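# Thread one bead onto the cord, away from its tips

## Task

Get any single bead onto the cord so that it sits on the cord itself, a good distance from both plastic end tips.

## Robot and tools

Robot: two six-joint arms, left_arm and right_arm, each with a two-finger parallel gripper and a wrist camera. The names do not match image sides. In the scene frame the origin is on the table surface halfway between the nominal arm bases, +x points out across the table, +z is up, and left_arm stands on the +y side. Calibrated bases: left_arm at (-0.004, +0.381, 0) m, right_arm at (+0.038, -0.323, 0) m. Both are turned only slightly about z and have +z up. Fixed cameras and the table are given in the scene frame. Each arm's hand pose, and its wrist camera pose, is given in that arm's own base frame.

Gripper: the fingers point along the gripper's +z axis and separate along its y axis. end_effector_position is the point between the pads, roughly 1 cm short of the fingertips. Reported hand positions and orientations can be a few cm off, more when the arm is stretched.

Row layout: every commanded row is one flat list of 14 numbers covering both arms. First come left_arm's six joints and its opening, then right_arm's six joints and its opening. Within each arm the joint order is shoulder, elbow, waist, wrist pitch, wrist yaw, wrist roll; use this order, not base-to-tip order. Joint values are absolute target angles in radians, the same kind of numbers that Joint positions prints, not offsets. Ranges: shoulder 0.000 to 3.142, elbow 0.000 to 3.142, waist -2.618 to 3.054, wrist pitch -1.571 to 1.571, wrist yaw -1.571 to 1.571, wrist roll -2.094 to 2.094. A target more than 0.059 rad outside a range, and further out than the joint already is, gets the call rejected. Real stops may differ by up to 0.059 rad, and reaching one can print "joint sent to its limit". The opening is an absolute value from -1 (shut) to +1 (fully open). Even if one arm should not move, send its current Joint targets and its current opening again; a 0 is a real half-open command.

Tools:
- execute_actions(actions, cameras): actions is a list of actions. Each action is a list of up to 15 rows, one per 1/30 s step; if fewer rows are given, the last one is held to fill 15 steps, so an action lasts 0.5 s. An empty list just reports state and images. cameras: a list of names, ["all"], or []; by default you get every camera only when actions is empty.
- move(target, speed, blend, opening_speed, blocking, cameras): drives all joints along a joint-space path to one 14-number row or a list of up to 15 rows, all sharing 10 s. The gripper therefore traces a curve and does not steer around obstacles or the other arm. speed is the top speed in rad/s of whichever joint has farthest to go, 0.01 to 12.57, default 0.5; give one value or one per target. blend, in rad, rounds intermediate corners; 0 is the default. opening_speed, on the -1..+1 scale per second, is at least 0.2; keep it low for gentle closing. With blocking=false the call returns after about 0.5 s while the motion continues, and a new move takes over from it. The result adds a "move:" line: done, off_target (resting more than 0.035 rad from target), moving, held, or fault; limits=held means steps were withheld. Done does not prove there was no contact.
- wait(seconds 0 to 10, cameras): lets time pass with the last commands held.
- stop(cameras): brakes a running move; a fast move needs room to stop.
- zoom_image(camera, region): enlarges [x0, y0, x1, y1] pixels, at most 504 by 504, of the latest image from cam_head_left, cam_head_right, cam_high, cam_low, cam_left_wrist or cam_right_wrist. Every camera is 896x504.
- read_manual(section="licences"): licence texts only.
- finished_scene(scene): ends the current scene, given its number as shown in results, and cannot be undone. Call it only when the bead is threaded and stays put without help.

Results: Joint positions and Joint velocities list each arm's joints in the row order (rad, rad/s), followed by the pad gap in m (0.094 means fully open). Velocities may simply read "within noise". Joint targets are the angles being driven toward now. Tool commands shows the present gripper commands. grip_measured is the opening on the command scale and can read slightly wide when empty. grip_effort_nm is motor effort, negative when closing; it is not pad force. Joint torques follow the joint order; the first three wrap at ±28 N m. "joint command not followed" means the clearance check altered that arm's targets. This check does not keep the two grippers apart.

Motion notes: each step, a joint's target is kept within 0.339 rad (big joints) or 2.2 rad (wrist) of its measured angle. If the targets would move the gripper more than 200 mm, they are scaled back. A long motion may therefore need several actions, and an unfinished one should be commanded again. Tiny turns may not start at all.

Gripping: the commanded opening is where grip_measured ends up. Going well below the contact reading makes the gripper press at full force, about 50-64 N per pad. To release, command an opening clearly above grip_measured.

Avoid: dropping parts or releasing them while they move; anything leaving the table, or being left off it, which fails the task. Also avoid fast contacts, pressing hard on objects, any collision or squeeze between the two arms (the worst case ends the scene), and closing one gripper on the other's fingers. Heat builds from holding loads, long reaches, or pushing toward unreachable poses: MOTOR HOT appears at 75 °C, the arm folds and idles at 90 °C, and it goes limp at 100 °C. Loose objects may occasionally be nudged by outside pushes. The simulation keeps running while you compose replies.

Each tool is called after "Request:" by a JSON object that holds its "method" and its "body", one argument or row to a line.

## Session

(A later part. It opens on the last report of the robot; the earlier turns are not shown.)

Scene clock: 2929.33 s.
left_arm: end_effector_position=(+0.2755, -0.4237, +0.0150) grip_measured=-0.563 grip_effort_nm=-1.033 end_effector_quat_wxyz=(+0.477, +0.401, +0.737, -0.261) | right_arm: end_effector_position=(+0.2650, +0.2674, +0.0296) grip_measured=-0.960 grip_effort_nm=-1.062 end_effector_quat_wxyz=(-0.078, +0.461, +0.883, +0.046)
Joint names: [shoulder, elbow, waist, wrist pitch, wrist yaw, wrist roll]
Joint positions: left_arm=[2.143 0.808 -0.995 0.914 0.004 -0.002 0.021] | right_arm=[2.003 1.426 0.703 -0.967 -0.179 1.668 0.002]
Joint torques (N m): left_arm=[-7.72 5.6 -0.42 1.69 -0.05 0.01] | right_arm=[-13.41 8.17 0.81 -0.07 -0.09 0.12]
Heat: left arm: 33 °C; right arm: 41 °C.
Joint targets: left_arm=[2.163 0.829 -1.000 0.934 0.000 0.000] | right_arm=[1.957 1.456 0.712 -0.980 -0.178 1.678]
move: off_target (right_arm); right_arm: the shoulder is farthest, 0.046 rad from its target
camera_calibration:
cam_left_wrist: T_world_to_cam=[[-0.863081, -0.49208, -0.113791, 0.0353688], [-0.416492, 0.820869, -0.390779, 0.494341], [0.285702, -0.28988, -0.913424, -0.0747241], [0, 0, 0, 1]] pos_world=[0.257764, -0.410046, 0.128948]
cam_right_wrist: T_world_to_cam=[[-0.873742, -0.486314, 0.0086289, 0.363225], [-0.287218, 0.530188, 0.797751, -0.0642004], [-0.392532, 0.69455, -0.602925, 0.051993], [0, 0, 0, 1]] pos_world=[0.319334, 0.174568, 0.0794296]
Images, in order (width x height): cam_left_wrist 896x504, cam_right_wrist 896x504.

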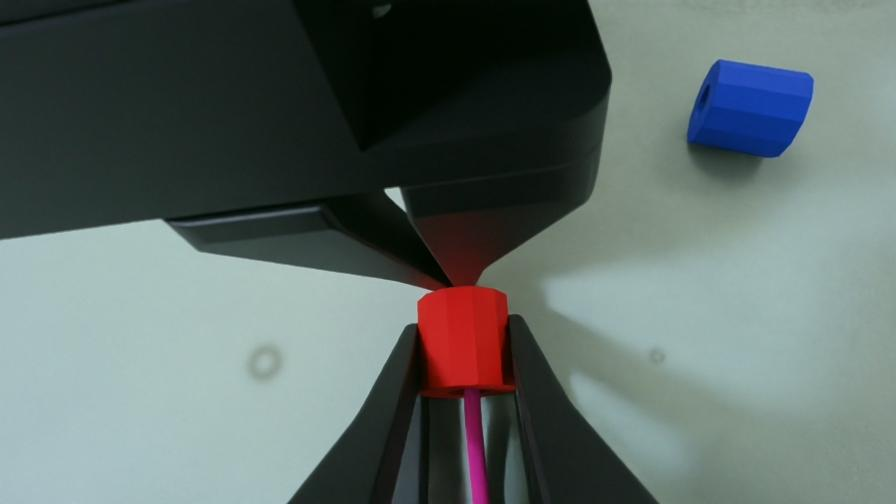

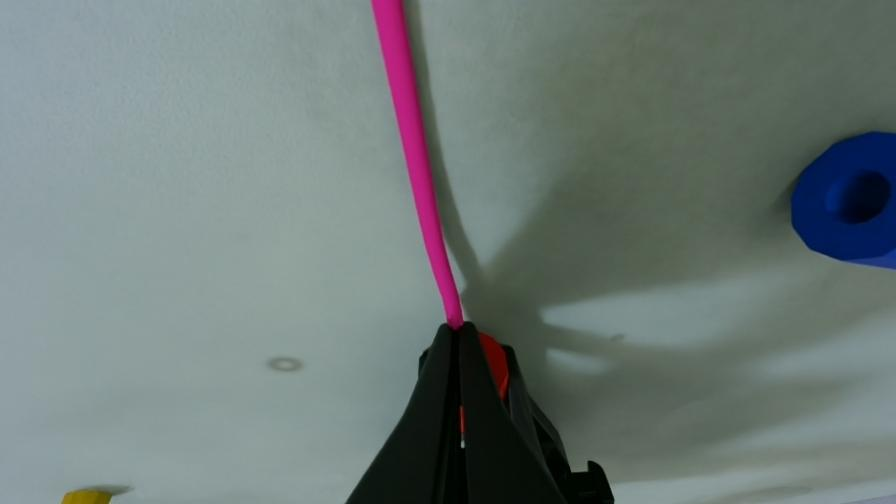

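Request:
{"method": "move", "body": {
  "target": [
    [2.163, 0.829, -1.000, 0.934, 0.0, 0.0, -0.68, 1.957, 1.456, 0.710, -0.980, -0.178, 1.676, -0.4],
    [2.163, 0.829, -1.000, 0.934, 0.0, 0.0, -0.68, 1.957, 1.456, 0.60, -0.980, -0.178, 1.60, -0.4],
    [2.166, 0.829, -1.000, 0.934, 0.0, 0.0, -0.68, 1.92, 1.698, 0.58, -1.274, -0.178, 1.60, -0.4]
  ],
  "speed": 0.15,
  "opening_speed": 0.8,
  "cameras": ["cam_left_wrist", "cam_right_wrist", "cam_low"]
}}

Request:
{"method": "zoom_image", "body": {
  "camera": "cam_low",
  "region": [240, 250, 420, 350]
}}

Scene clock: 2953.27 s.
left_arm: end_effector_position=(+0.2755, -0.4237, +0.0150) grip_measured=-0.563 grip_effort_nm=-1.028 end_effector_quat_wxyz=(+0.477, +0.401, +0.737, -0.261) | right_arm: end_effector_position=(+0.2956, +0.2377, +0.1013) grip_measured=-0.403 grip_effort_nm=0.129 end_effector_quat_wxyz=(-0.075, +0.481, +0.872, +0.051)
Joint names: [shoulder, elbow, waist, wrist pitch, wrist yaw, wrist roll]
Joint positions: left_arm=[2.143 0.808 -0.995 0.914 0.004 -0.002 0.021] | right_arm=[1.963 1.66 0.59 -1.246 -0.18 1.601 0.028]
Joint torques (N m): left_arm=[-7.47 5.56 -0.42 1.69 -0.05 0.01] | right_arm=[-13.19 9.06 -0.94 -0.2 -0.09 0.02]
Heat: left arm: 33 °C; right arm: 41 °C.
Joint targets: left_arm=[2.166 0.829 -1.000 0.934 0.000 0.000] | right_arm=[1.920 1.698 0.580 -1.274 -0.178 1.600]
move: off_target (right_arm); right_arm: the shoulder is farthest, 0.043 rad from its target
camera_calibration:
cam_left_wrist: T_world_to_cam=[[-0.863081, -0.49208, -0.113791, 0.0353688], [-0.416492, 0.820869, -0.390779, 0.494341], [0.285702, -0.28988, -0.913424, -0.0747241], [0, 0, 0, 1]] pos_world=[0.257764, -0.410046, 0.128948]
cam_right_wrist: T_world_to_cam=[[-0.895256, -0.44555, 0.00153696, 0.372269], [-0.267448, 0.540144, 0.797945, -0.105017], [-0.356354, 0.713953, -0.602729, 0.112649], [0, 0, 0, 1]] pos_world=[0.345332, 0.142163, 0.151122]
Images, in order (width x height): cam_low 896x504, cam_left_wrist 896x504, cam_right_wrist 896x504.

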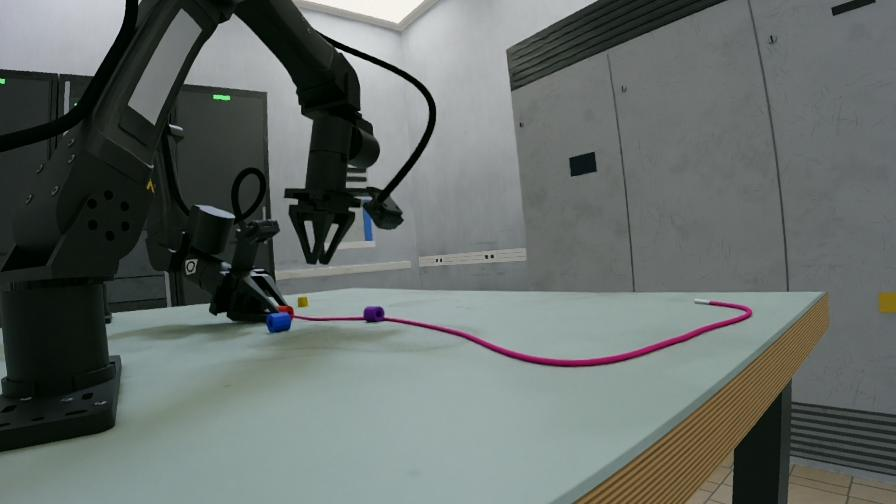

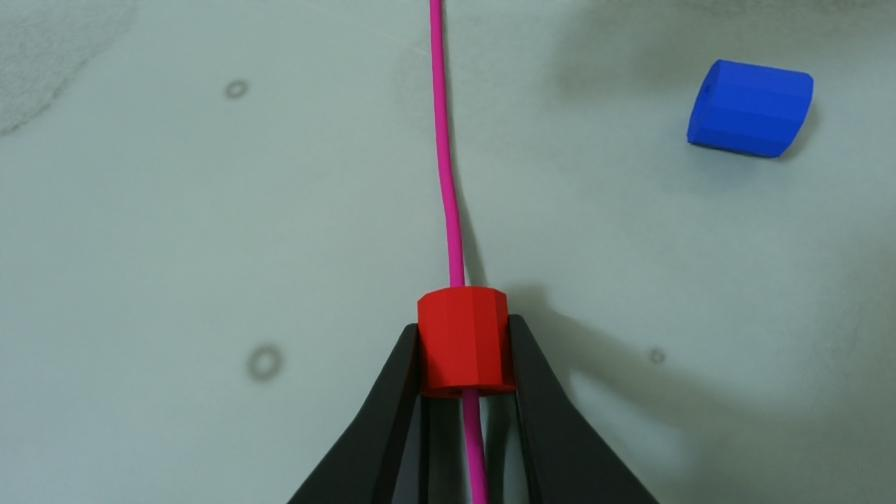

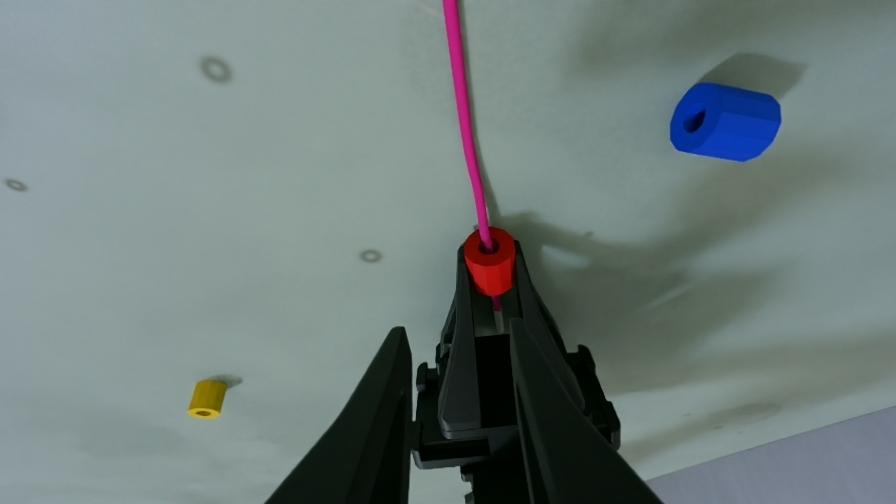

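Scaled by 2.800 from the camera's 896x504 image, which has a finer 1280x720 frame.

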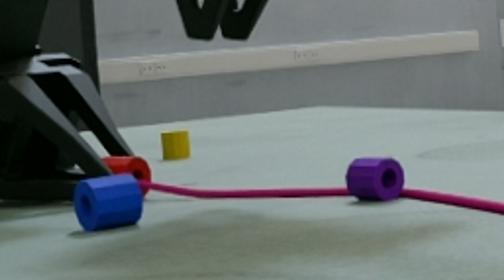

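Request:
{"method": "move", "body": {
  "target": [
    [2.170, 0.829, -1.000, 0.934, 0.0, 0.0, -0.68, 1.92, 1.698, 0.58, -1.274, -0.178, 1.60, -0.4],
    [2.170, 0.829, -1.000, 0.934, 0.0, 0.0, -0.2, 1.92, 1.698, 0.58, -1.274, -0.178, 1.60, -0.4]
  ],
  "speed": 0.1,
  "opening_speed": 0.4,
  "cameras": ["cam_left_wrist", "cam_low"]
}}

Scene clock: 2963.17 s.
left_arm: end_effector_position=(+0.2755, -0.4238, +0.0142) grip_measured=-0.202 grip_effort_nm=0.105 end_effector_quat_wxyz=(+0.477, +0.401, +0.737, -0.262) | right_arm: end_effector_position=(+0.2954, +0.2376, +0.1013) grip_measured=-0.403 grip_effort_nm=0.129 end_effector_quat_wxyz=(-0.075, +0.481, +0.872, +0.051)
Joint names: [shoulder, elbow, waist, wrist pitch, wrist yaw, wrist roll]
Joint positions: left_arm=[2.146 0.808 -0.995 0.918 0.004 -0.002 0.037] | right_arm=[1.963 1.66 0.59 -1.247 -0.18 1.6 0.028]
Joint torques (N m): left_arm=[-7.45 5.56 -0.4 1.66 -0.05 0.01] | right_arm=[-13.22 8.99 -0.91 -0.21 -0.08 0.01]
Heat: left arm: 33 °C; right arm: 41 °C.
Joint targets: left_arm=[2.170 0.829 -1.000 0.934 0.000 0.000] | right_arm=[1.920 1.698 0.580 -1.274 -0.178 1.600]
move: off_target (right_arm); right_arm: the shoulder is farthest, 0.043 rad from its target
camera_calibration:
cam_left_wrist: T_world_to_cam=[[-0.863237, -0.491836, -0.113663, 0.0354019], [-0.416178, 0.820845, -0.391165, 0.493987], [0.285689, -0.290364, -0.913275, -0.0756686], [0, 0, 0, 1]] pos_world=[0.257764, -0.410046, 0.128148]
Images, in order (width x height): cam_low 896x504, cam_left_wrist 896x504.

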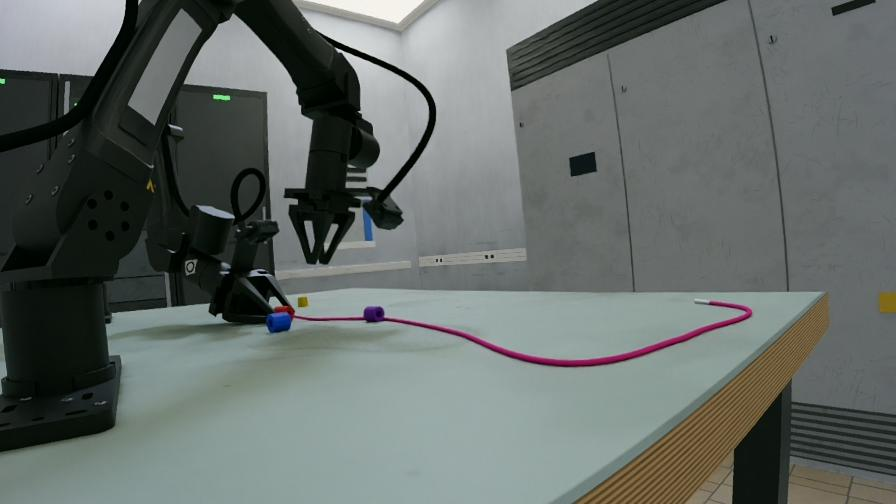

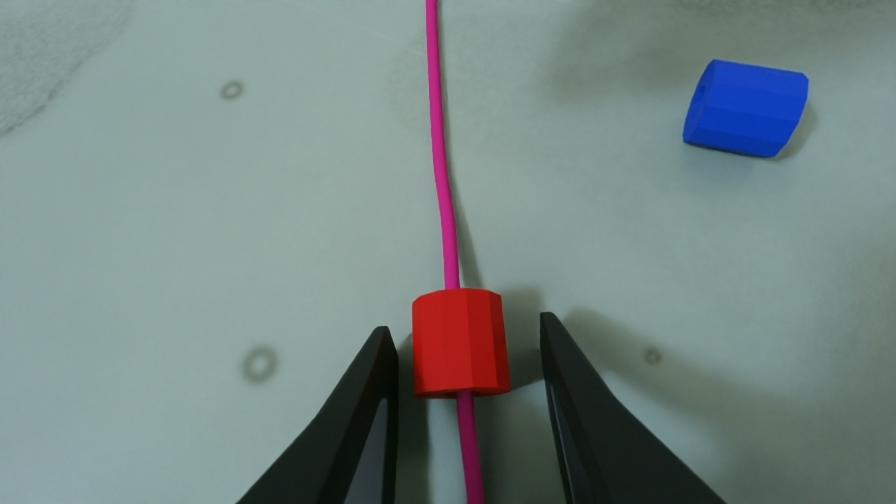

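Request:
{"method": "move", "body": {
  "target": [
    [1.896, 0.567, -1.000, 0.974, 0.0, 0.0, -0.2, 1.92, 1.698, 0.58, -1.274, -0.178, 1.60, -0.4],
    [1.60, 0.50, -1.000, 0.90, 0.0, 0.0, -0.2, 1.75, 1.698, 0.58, -1.274, -0.178, 1.60, -0.4]
  ],
  "speed": 0.3,
  "cameras": ["cam_left_wrist", "cam_low", "cam_high", "cam_right_wrist"]
}}

Request:
{"method": "zoom_image", "body": {
  "camera": "cam_high",
  "region": [380, 170, 560, 310]
}}

Scene clock: 2972.50 s.
left_arm: end_effector_position=(+0.2384, -0.3667, +0.1286) grip_measured=-0.202 grip_effort_nm=0.105 end_effector_quat_wxyz=(+0.543, +0.376, +0.690, -0.297) | right_arm: end_effector_position=(+0.2929, +0.2359, +0.1652) grip_measured=-0.403 grip_effort_nm=0.129 end_effector_quat_wxyz=(-0.034, +0.472, +0.872, +0.129)
Joint names: [shoulder, elbow, waist, wrist pitch, wrist yaw, wrist roll]
Joint positions: left_arm=[1.631 0.506 -0.995 0.888 0.004 -0.001 0.037] | right_arm=[1.784 1.66 0.59 -1.249 -0.18 1.6 0.028]
Joint torques (N m): left_arm=[-8.64 4.42 -0.4 1.67 -0.05 0] | right_arm=[-11.1 9.28 -0.91 0.16 -0.08 0.01]
Heat: left arm: 33 °C; right arm: 40 °C.
Joint targets: left_arm=[1.600 0.500 -1.000 0.900 0.000 0.000] | right_arm=[1.750 1.698 0.580 -1.274 -0.178 1.600]
move: off_target (right_arm); right_arm: the elbow is farthest, 0.038 rad from its target
camera_calibration:
cam_left_wrist: T_world_to_cam=[[-0.851456, -0.509796, -0.123007, 0.0362951], [-0.368426, 0.748409, -0.551494, 0.45911], [0.373209, -0.424254, -0.825059, -0.0252633], [0, 0, 0, 1]] pos_world=[0.20948, -0.335817, 0.236818]
cam_right_wrist: T_world_to_cam=[[-0.882526, -0.437484, -0.172498, 0.392067], [-0.384961, 0.461406, 0.799318, -0.102958], [-0.270097, 0.771824, -0.575617, 0.107967], [0, 0, 0, 1]] pos_world=[0.335536, 0.135697, 0.212075]
Images, in order (width x height): cam_high 896x504, cam_low 896x504, cam_left_wrist 896x504, cam_right_wrist 896x504.

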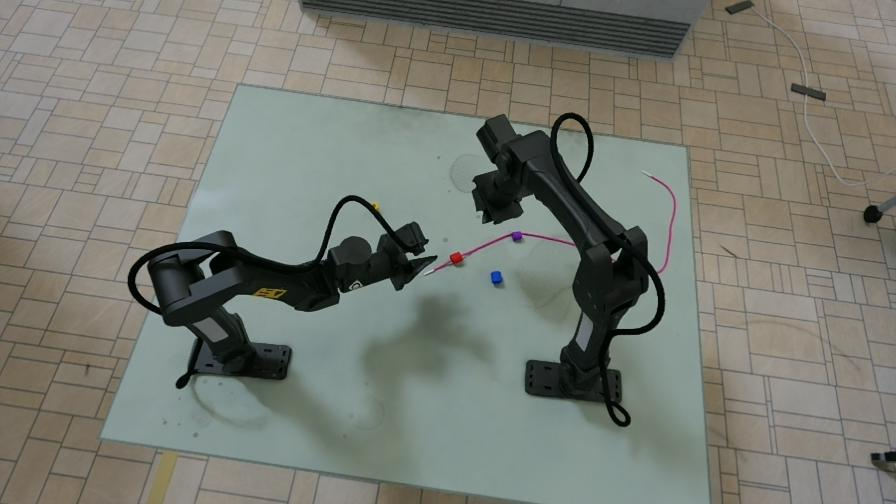

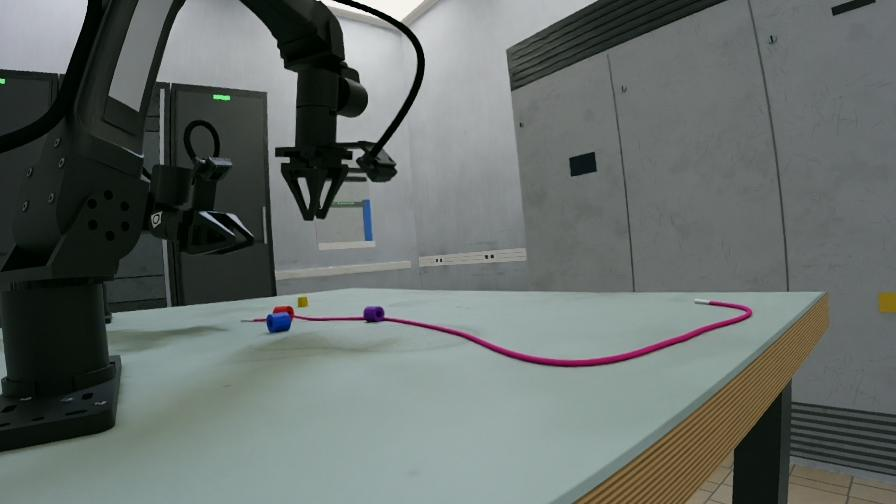

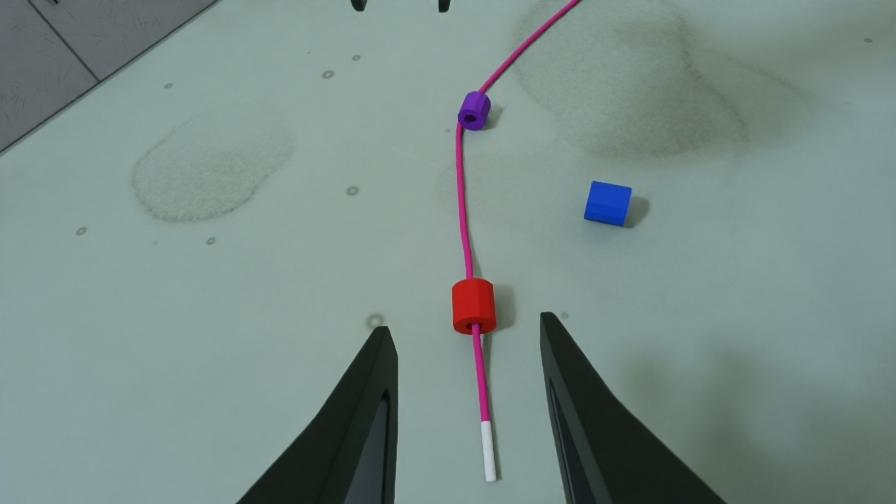

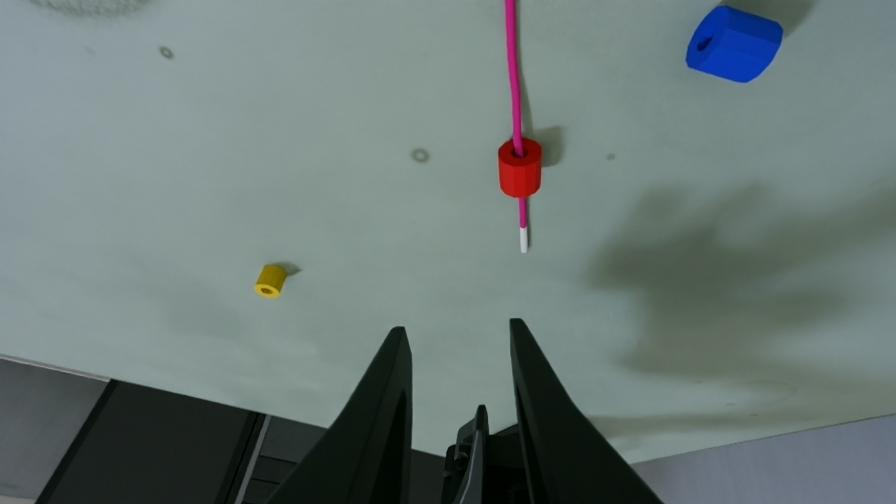

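Scaled by 2.800 from the camera's 896x504 image, which has a finer 1280x720 frame.

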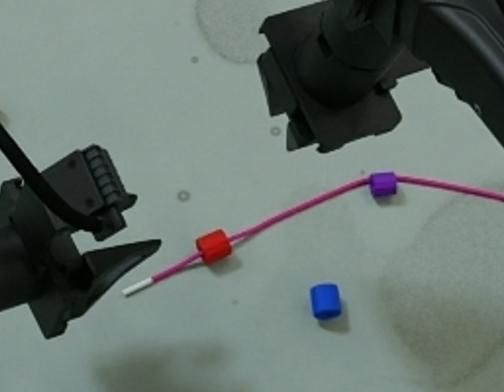

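Request:
{"method": "move", "body": {
  "target": [
    [1.595, 1.325, -1.000, -0.77, 0.0, 0.0, -0.4, 1.75, 1.698, 0.30, -1.274, -0.178, 1.60, -0.4],
    [2.345, 2.098, -1.000, -1.330, 0.0, 0.0, -0.4, 1.75, 1.698, 0.20, -1.274, -0.178, 1.60, -0.4]
  ],
  "speed": 0.6,
  "cameras": ["cam_left_wrist", "cam_high"]
}}

Scene clock: 3136.43 s.
left_arm: end_effector_position=(+0.2457, -0.3776, +0.0563) grip_measured=-0.398 grip_effort_nm=-0.095 end_effector_quat_wxyz=(-0.006, +0.477, +0.879, +0.002) | right_arm: end_effector_position=(+0.3599, +0.1092, +0.1652) grip_measured=-0.403 grip_effort_nm=0.129 end_effector_quat_wxyz=(-0.009, +0.629, +0.766, +0.133)
Joint names: [shoulder, elbow, waist, wrist pitch, wrist yaw, wrist roll]
Joint positions: left_arm=[2.33 2.069 -0.995 -1.322 0.003 -0.001 0.028] | right_arm=[1.784 1.66 0.207 -1.249 -0.18 1.6 0.028]
Joint torques (N m): left_arm=[-11.1 7.56 -0.39 0.25 -0.05 0.01] | right_arm=[-11.1 9.29 -0.59 0.14 -0.11 0.02]
Heat: left arm: 33 °C; right arm: 39 °C.
Joint targets: left_arm=[2.345 2.098 -1.000 -1.330 0.000 0.000] | right_arm=[1.750 1.698 0.200 -1.274 -0.178 1.600]
move: off_target (right_arm); right_arm: the elbow is farthest, 0.038 rad from its target
camera_calibration:
cam_left_wrist: T_world_to_cam=[[-0.901484, -0.432754, 0.00713147, 0.0620806], [-0.310744, 0.658615, 0.68532, 0.312386], [-0.301272, 0.615589, -0.728207, 0.460641], [0, 0, 0, 1]] pos_world=[0.291815, -0.462442, 0.120914]
Images, in order (width x height): cam_high 896x504, cam_left_wrist 896x504.

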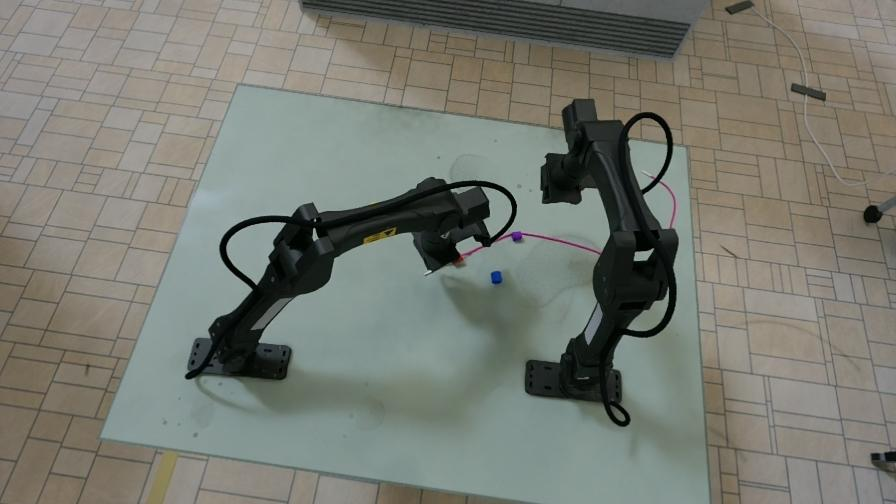

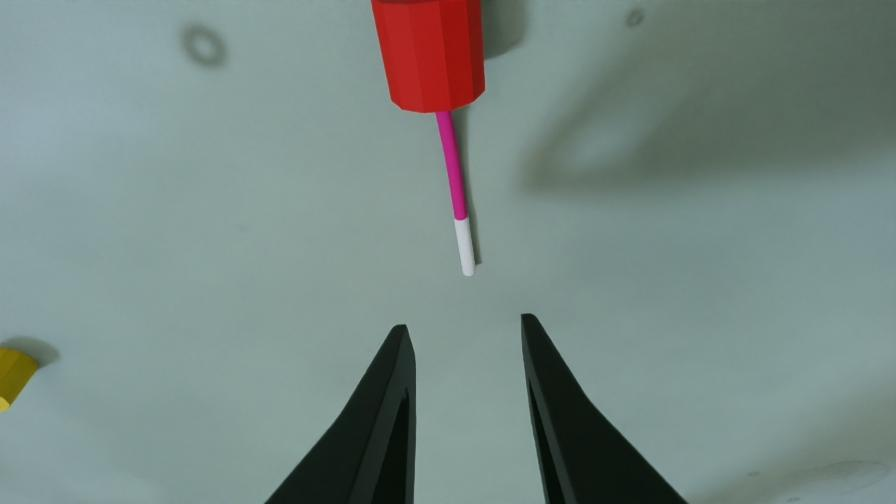

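Request:
{"method": "move", "body": {
  "target": [2.350, 1.914, -1.000, -1.120, 0.0, 0.0, -0.6, 1.75, 1.698, 0.20, -1.274, -0.178, 1.60, -0.4],
  "speed": 0.2,
  "cameras": ["cam_left_wrist", "cam_low"]
}}

Request:
{"method": "zoom_image", "body": {
  "camera": "cam_left_wrist",
  "region": [360, 240, 580, 440]
}}

Request:
{"method": "zoom_image", "body": {
  "camera": "cam_low",
  "region": [200, 250, 340, 340]
}}

Scene clock: 3162.30 s.
left_arm: end_effector_position=(+0.2483, -0.3817, +0.0182) grip_measured=-0.598 grip_effort_nm=-0.100 end_effector_quat_wxyz=(+0.009, +0.477, +0.879, -0.007) | right_arm: end_effector_position=(+0.3599, +0.1092, +0.1652) grip_measured=-0.403 grip_effort_nm=0.134 end_effector_quat_wxyz=(-0.009, +0.629, +0.766, +0.133)
Joint names: [shoulder, elbow, waist, wrist pitch, wrist yaw, wrist roll]
Joint positions: left_arm=[2.33 1.917 -0.995 -1.136 0.003 -0.001 0.019] | right_arm=[1.784 1.66 0.207 -1.249 -0.18 1.6 0.028]
Joint torques (N m): left_arm=[-10.69 5.05 -0.42 0.53 -0.04 0] | right_arm=[-11.07 9.35 -0.55 0.14 -0.09 0.01]
Heat: left arm: 30 °C; right arm: 39 °C.
Joint targets: left_arm=[2.350 1.914 -1.000 -1.120 0.000 0.000] | right_arm=[1.750 1.698 0.200 -1.274 -0.178 1.600]
move: off_target (right_arm); right_arm: the elbow is farthest, 0.038 rad from its target
camera_calibration:
cam_left_wrist: T_world_to_cam=[[-0.901566, -0.432633, 0.00271856, 0.0631406], [-0.323328, 0.677933, 0.660201, 0.352919], [-0.287468, 0.594336, -0.751084, 0.424997], [0, 0, 0, 1]] pos_world=[0.293207, -0.46453, 0.0860394]
Images, in order (width x height): cam_low 896x504, cam_left_wrist 896x504.

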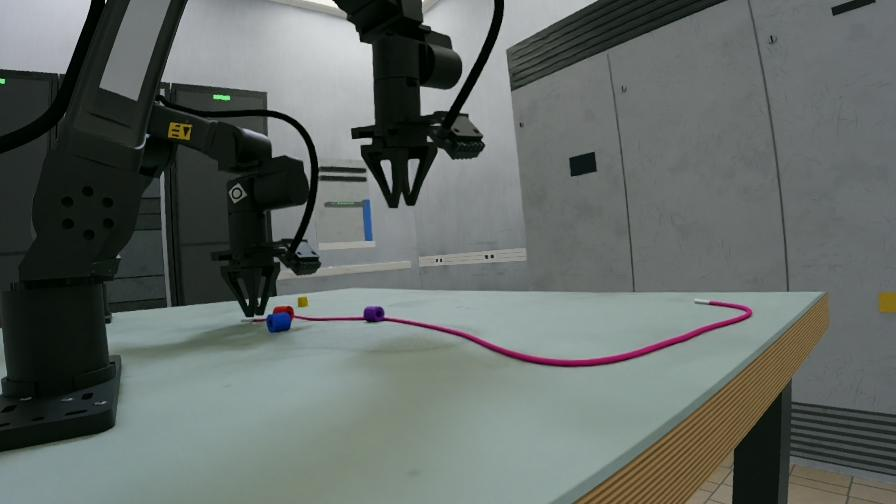

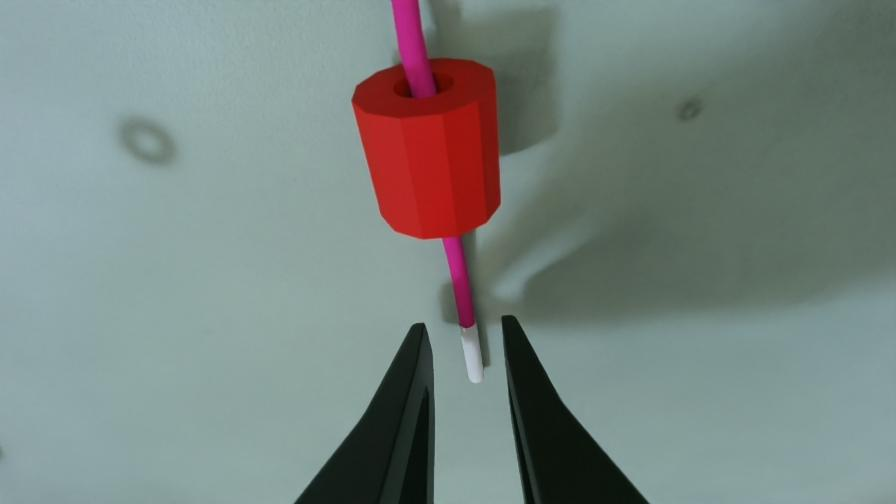

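Scaled by 2.291 from the camera's 896x504 image, which has a finer 1280x720 frame.

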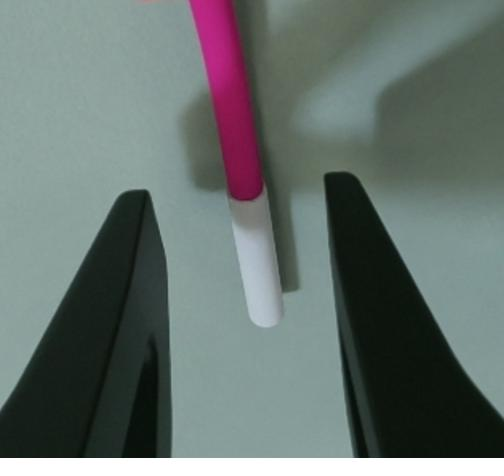

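Scaled by 3.600 from the camera's 896x504 image, which has a finer 1280x720 frame.

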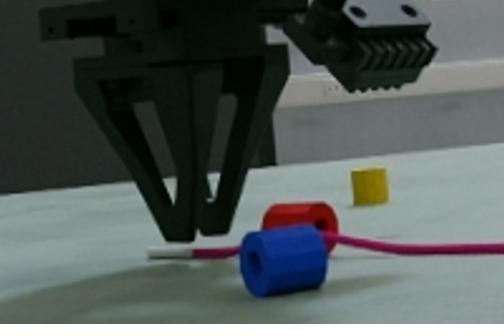

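Request:
{"method": "move", "body": {
  "target": [
    [2.10, 2.00, -1.000, -1.330, 0.0, 0.0, -0.6, 1.80, 1.20, 0.20, -0.30, 0.0, 0.40, 0.0],
    [1.60, 1.60, -0.800, -0.9, 0.0, 0.0, -0.2, 1.856, 0.565, 0.20, 0.907, 0.0, 0.0, 0.0]
  ],
  "speed": 0.6,
  "cameras": ["cam_right_wrist", "cam_low", "cam_high"]
}}

Request:
{"method": "zoom_image", "body": {
  "camera": "cam_low",
  "region": [350, 210, 560, 340]
}}

Scene clock: 3186.17 s.
left_arm: end_effector_position=(+0.2965, -0.3093, +0.2318) grip_measured=-0.202 grip_effort_nm=0.100 end_effector_quat_wxyz=(+0.279, +0.374, +0.876, -0.121) | right_arm: end_effector_position=(+0.4413, +0.0948, +0.0615) grip_measured=-0.003 grip_effort_nm=0.129 end_effector_quat_wxyz=(+0.551, -0.085, +0.828, +0.061)
Joint names: [shoulder, elbow, waist, wrist pitch, wrist yaw, wrist roll]
Joint positions: left_arm=[1.638 1.607 -0.808 -0.921 0.003 -0.001 0.037] | right_arm=[1.842 0.579 0.207 0.867 -0.006 0.007 0.047]
Joint torques (N m): left_arm=[-10.51 5.49 0.61 1.3 -0.04 0] | right_arm=[-6.32 3.73 -0.64 2.13 0.06 -0.06]
Heat: left arm: 30 °C; right arm: 39 °C.
Joint targets: left_arm=[1.600 1.600 -0.800 -0.900 0.000 0.000] | right_arm=[1.856 0.565 0.200 0.907 0.000 0.000]
move: off_target (left_arm, right_arm); target 2's new numbers were sent with left_arm's shoulder 0.038 rad from that target; left_arm: the shoulder is farthest, 0.038 rad from its target; right_arm: the wrist pitch is farthest, 0.040 rad from its target
camera_calibration:
cam_right_wrist: T_world_to_cam=[[0.169113, -0.980399, -0.101082, 0.0264465], [-0.903186, -0.113102, -0.41408, 0.459866], [0.394531, 0.161323, -0.90461, -0.0178665], [0, 0, 0, 1]] pos_world=[0.417921, 0.080822, 0.176932]
Images, in order (width x height): cam_high 896x504, cam_low 896x504, cam_right_wrist 896x504.

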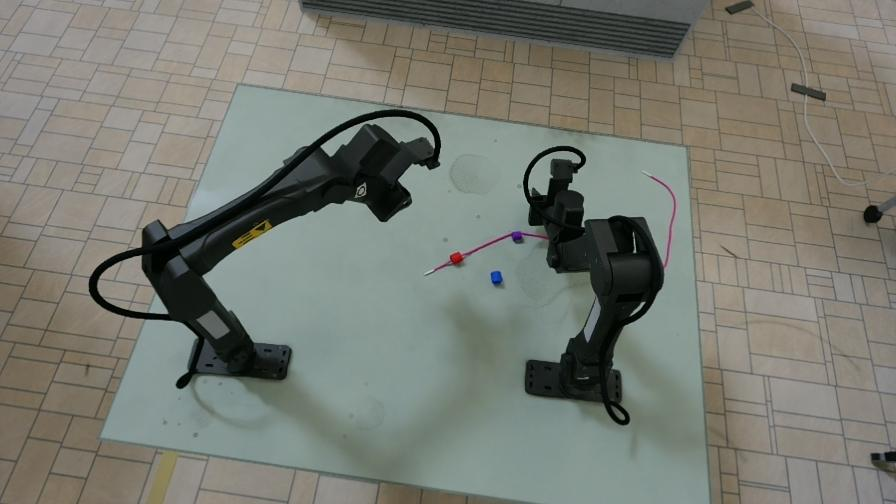

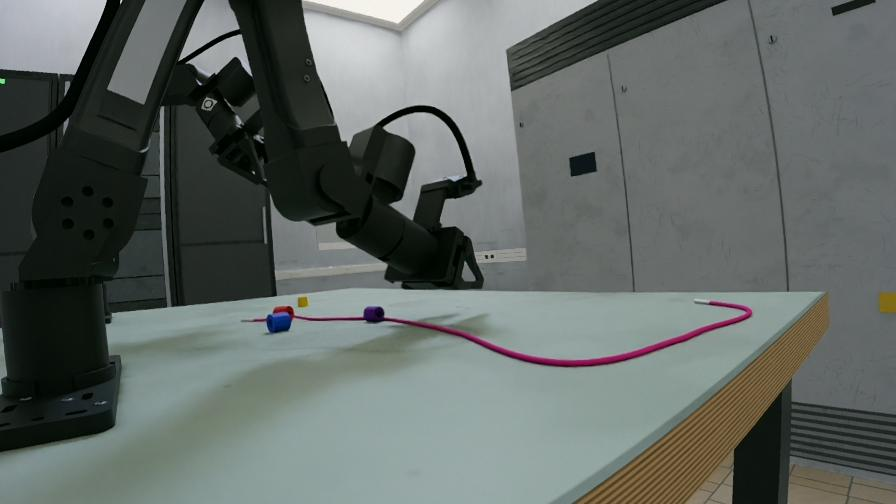

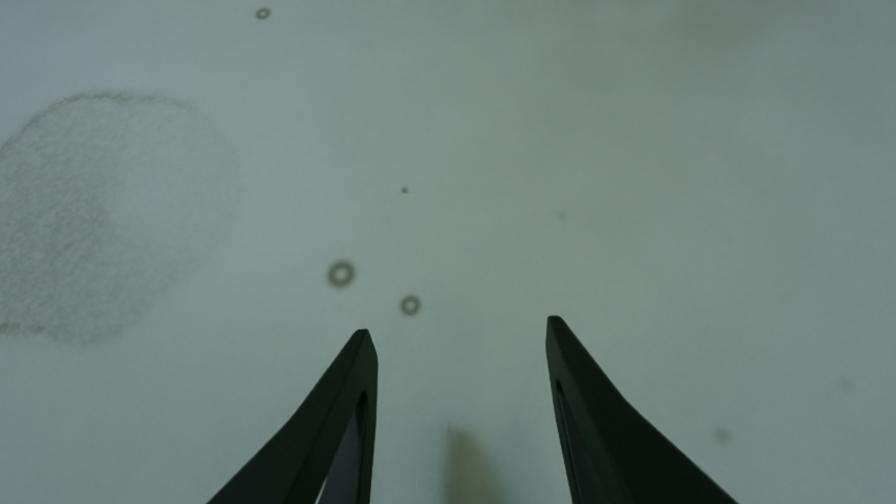

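Scaled by 2.400 from the camera's 896x504 image, which has a finer 1280x720 frame.

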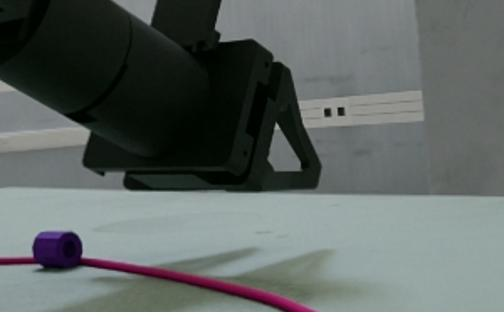

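Request:
{"method": "finished_scene", "body": {
  "scene": 1
}}

The scene is finished: the task was done.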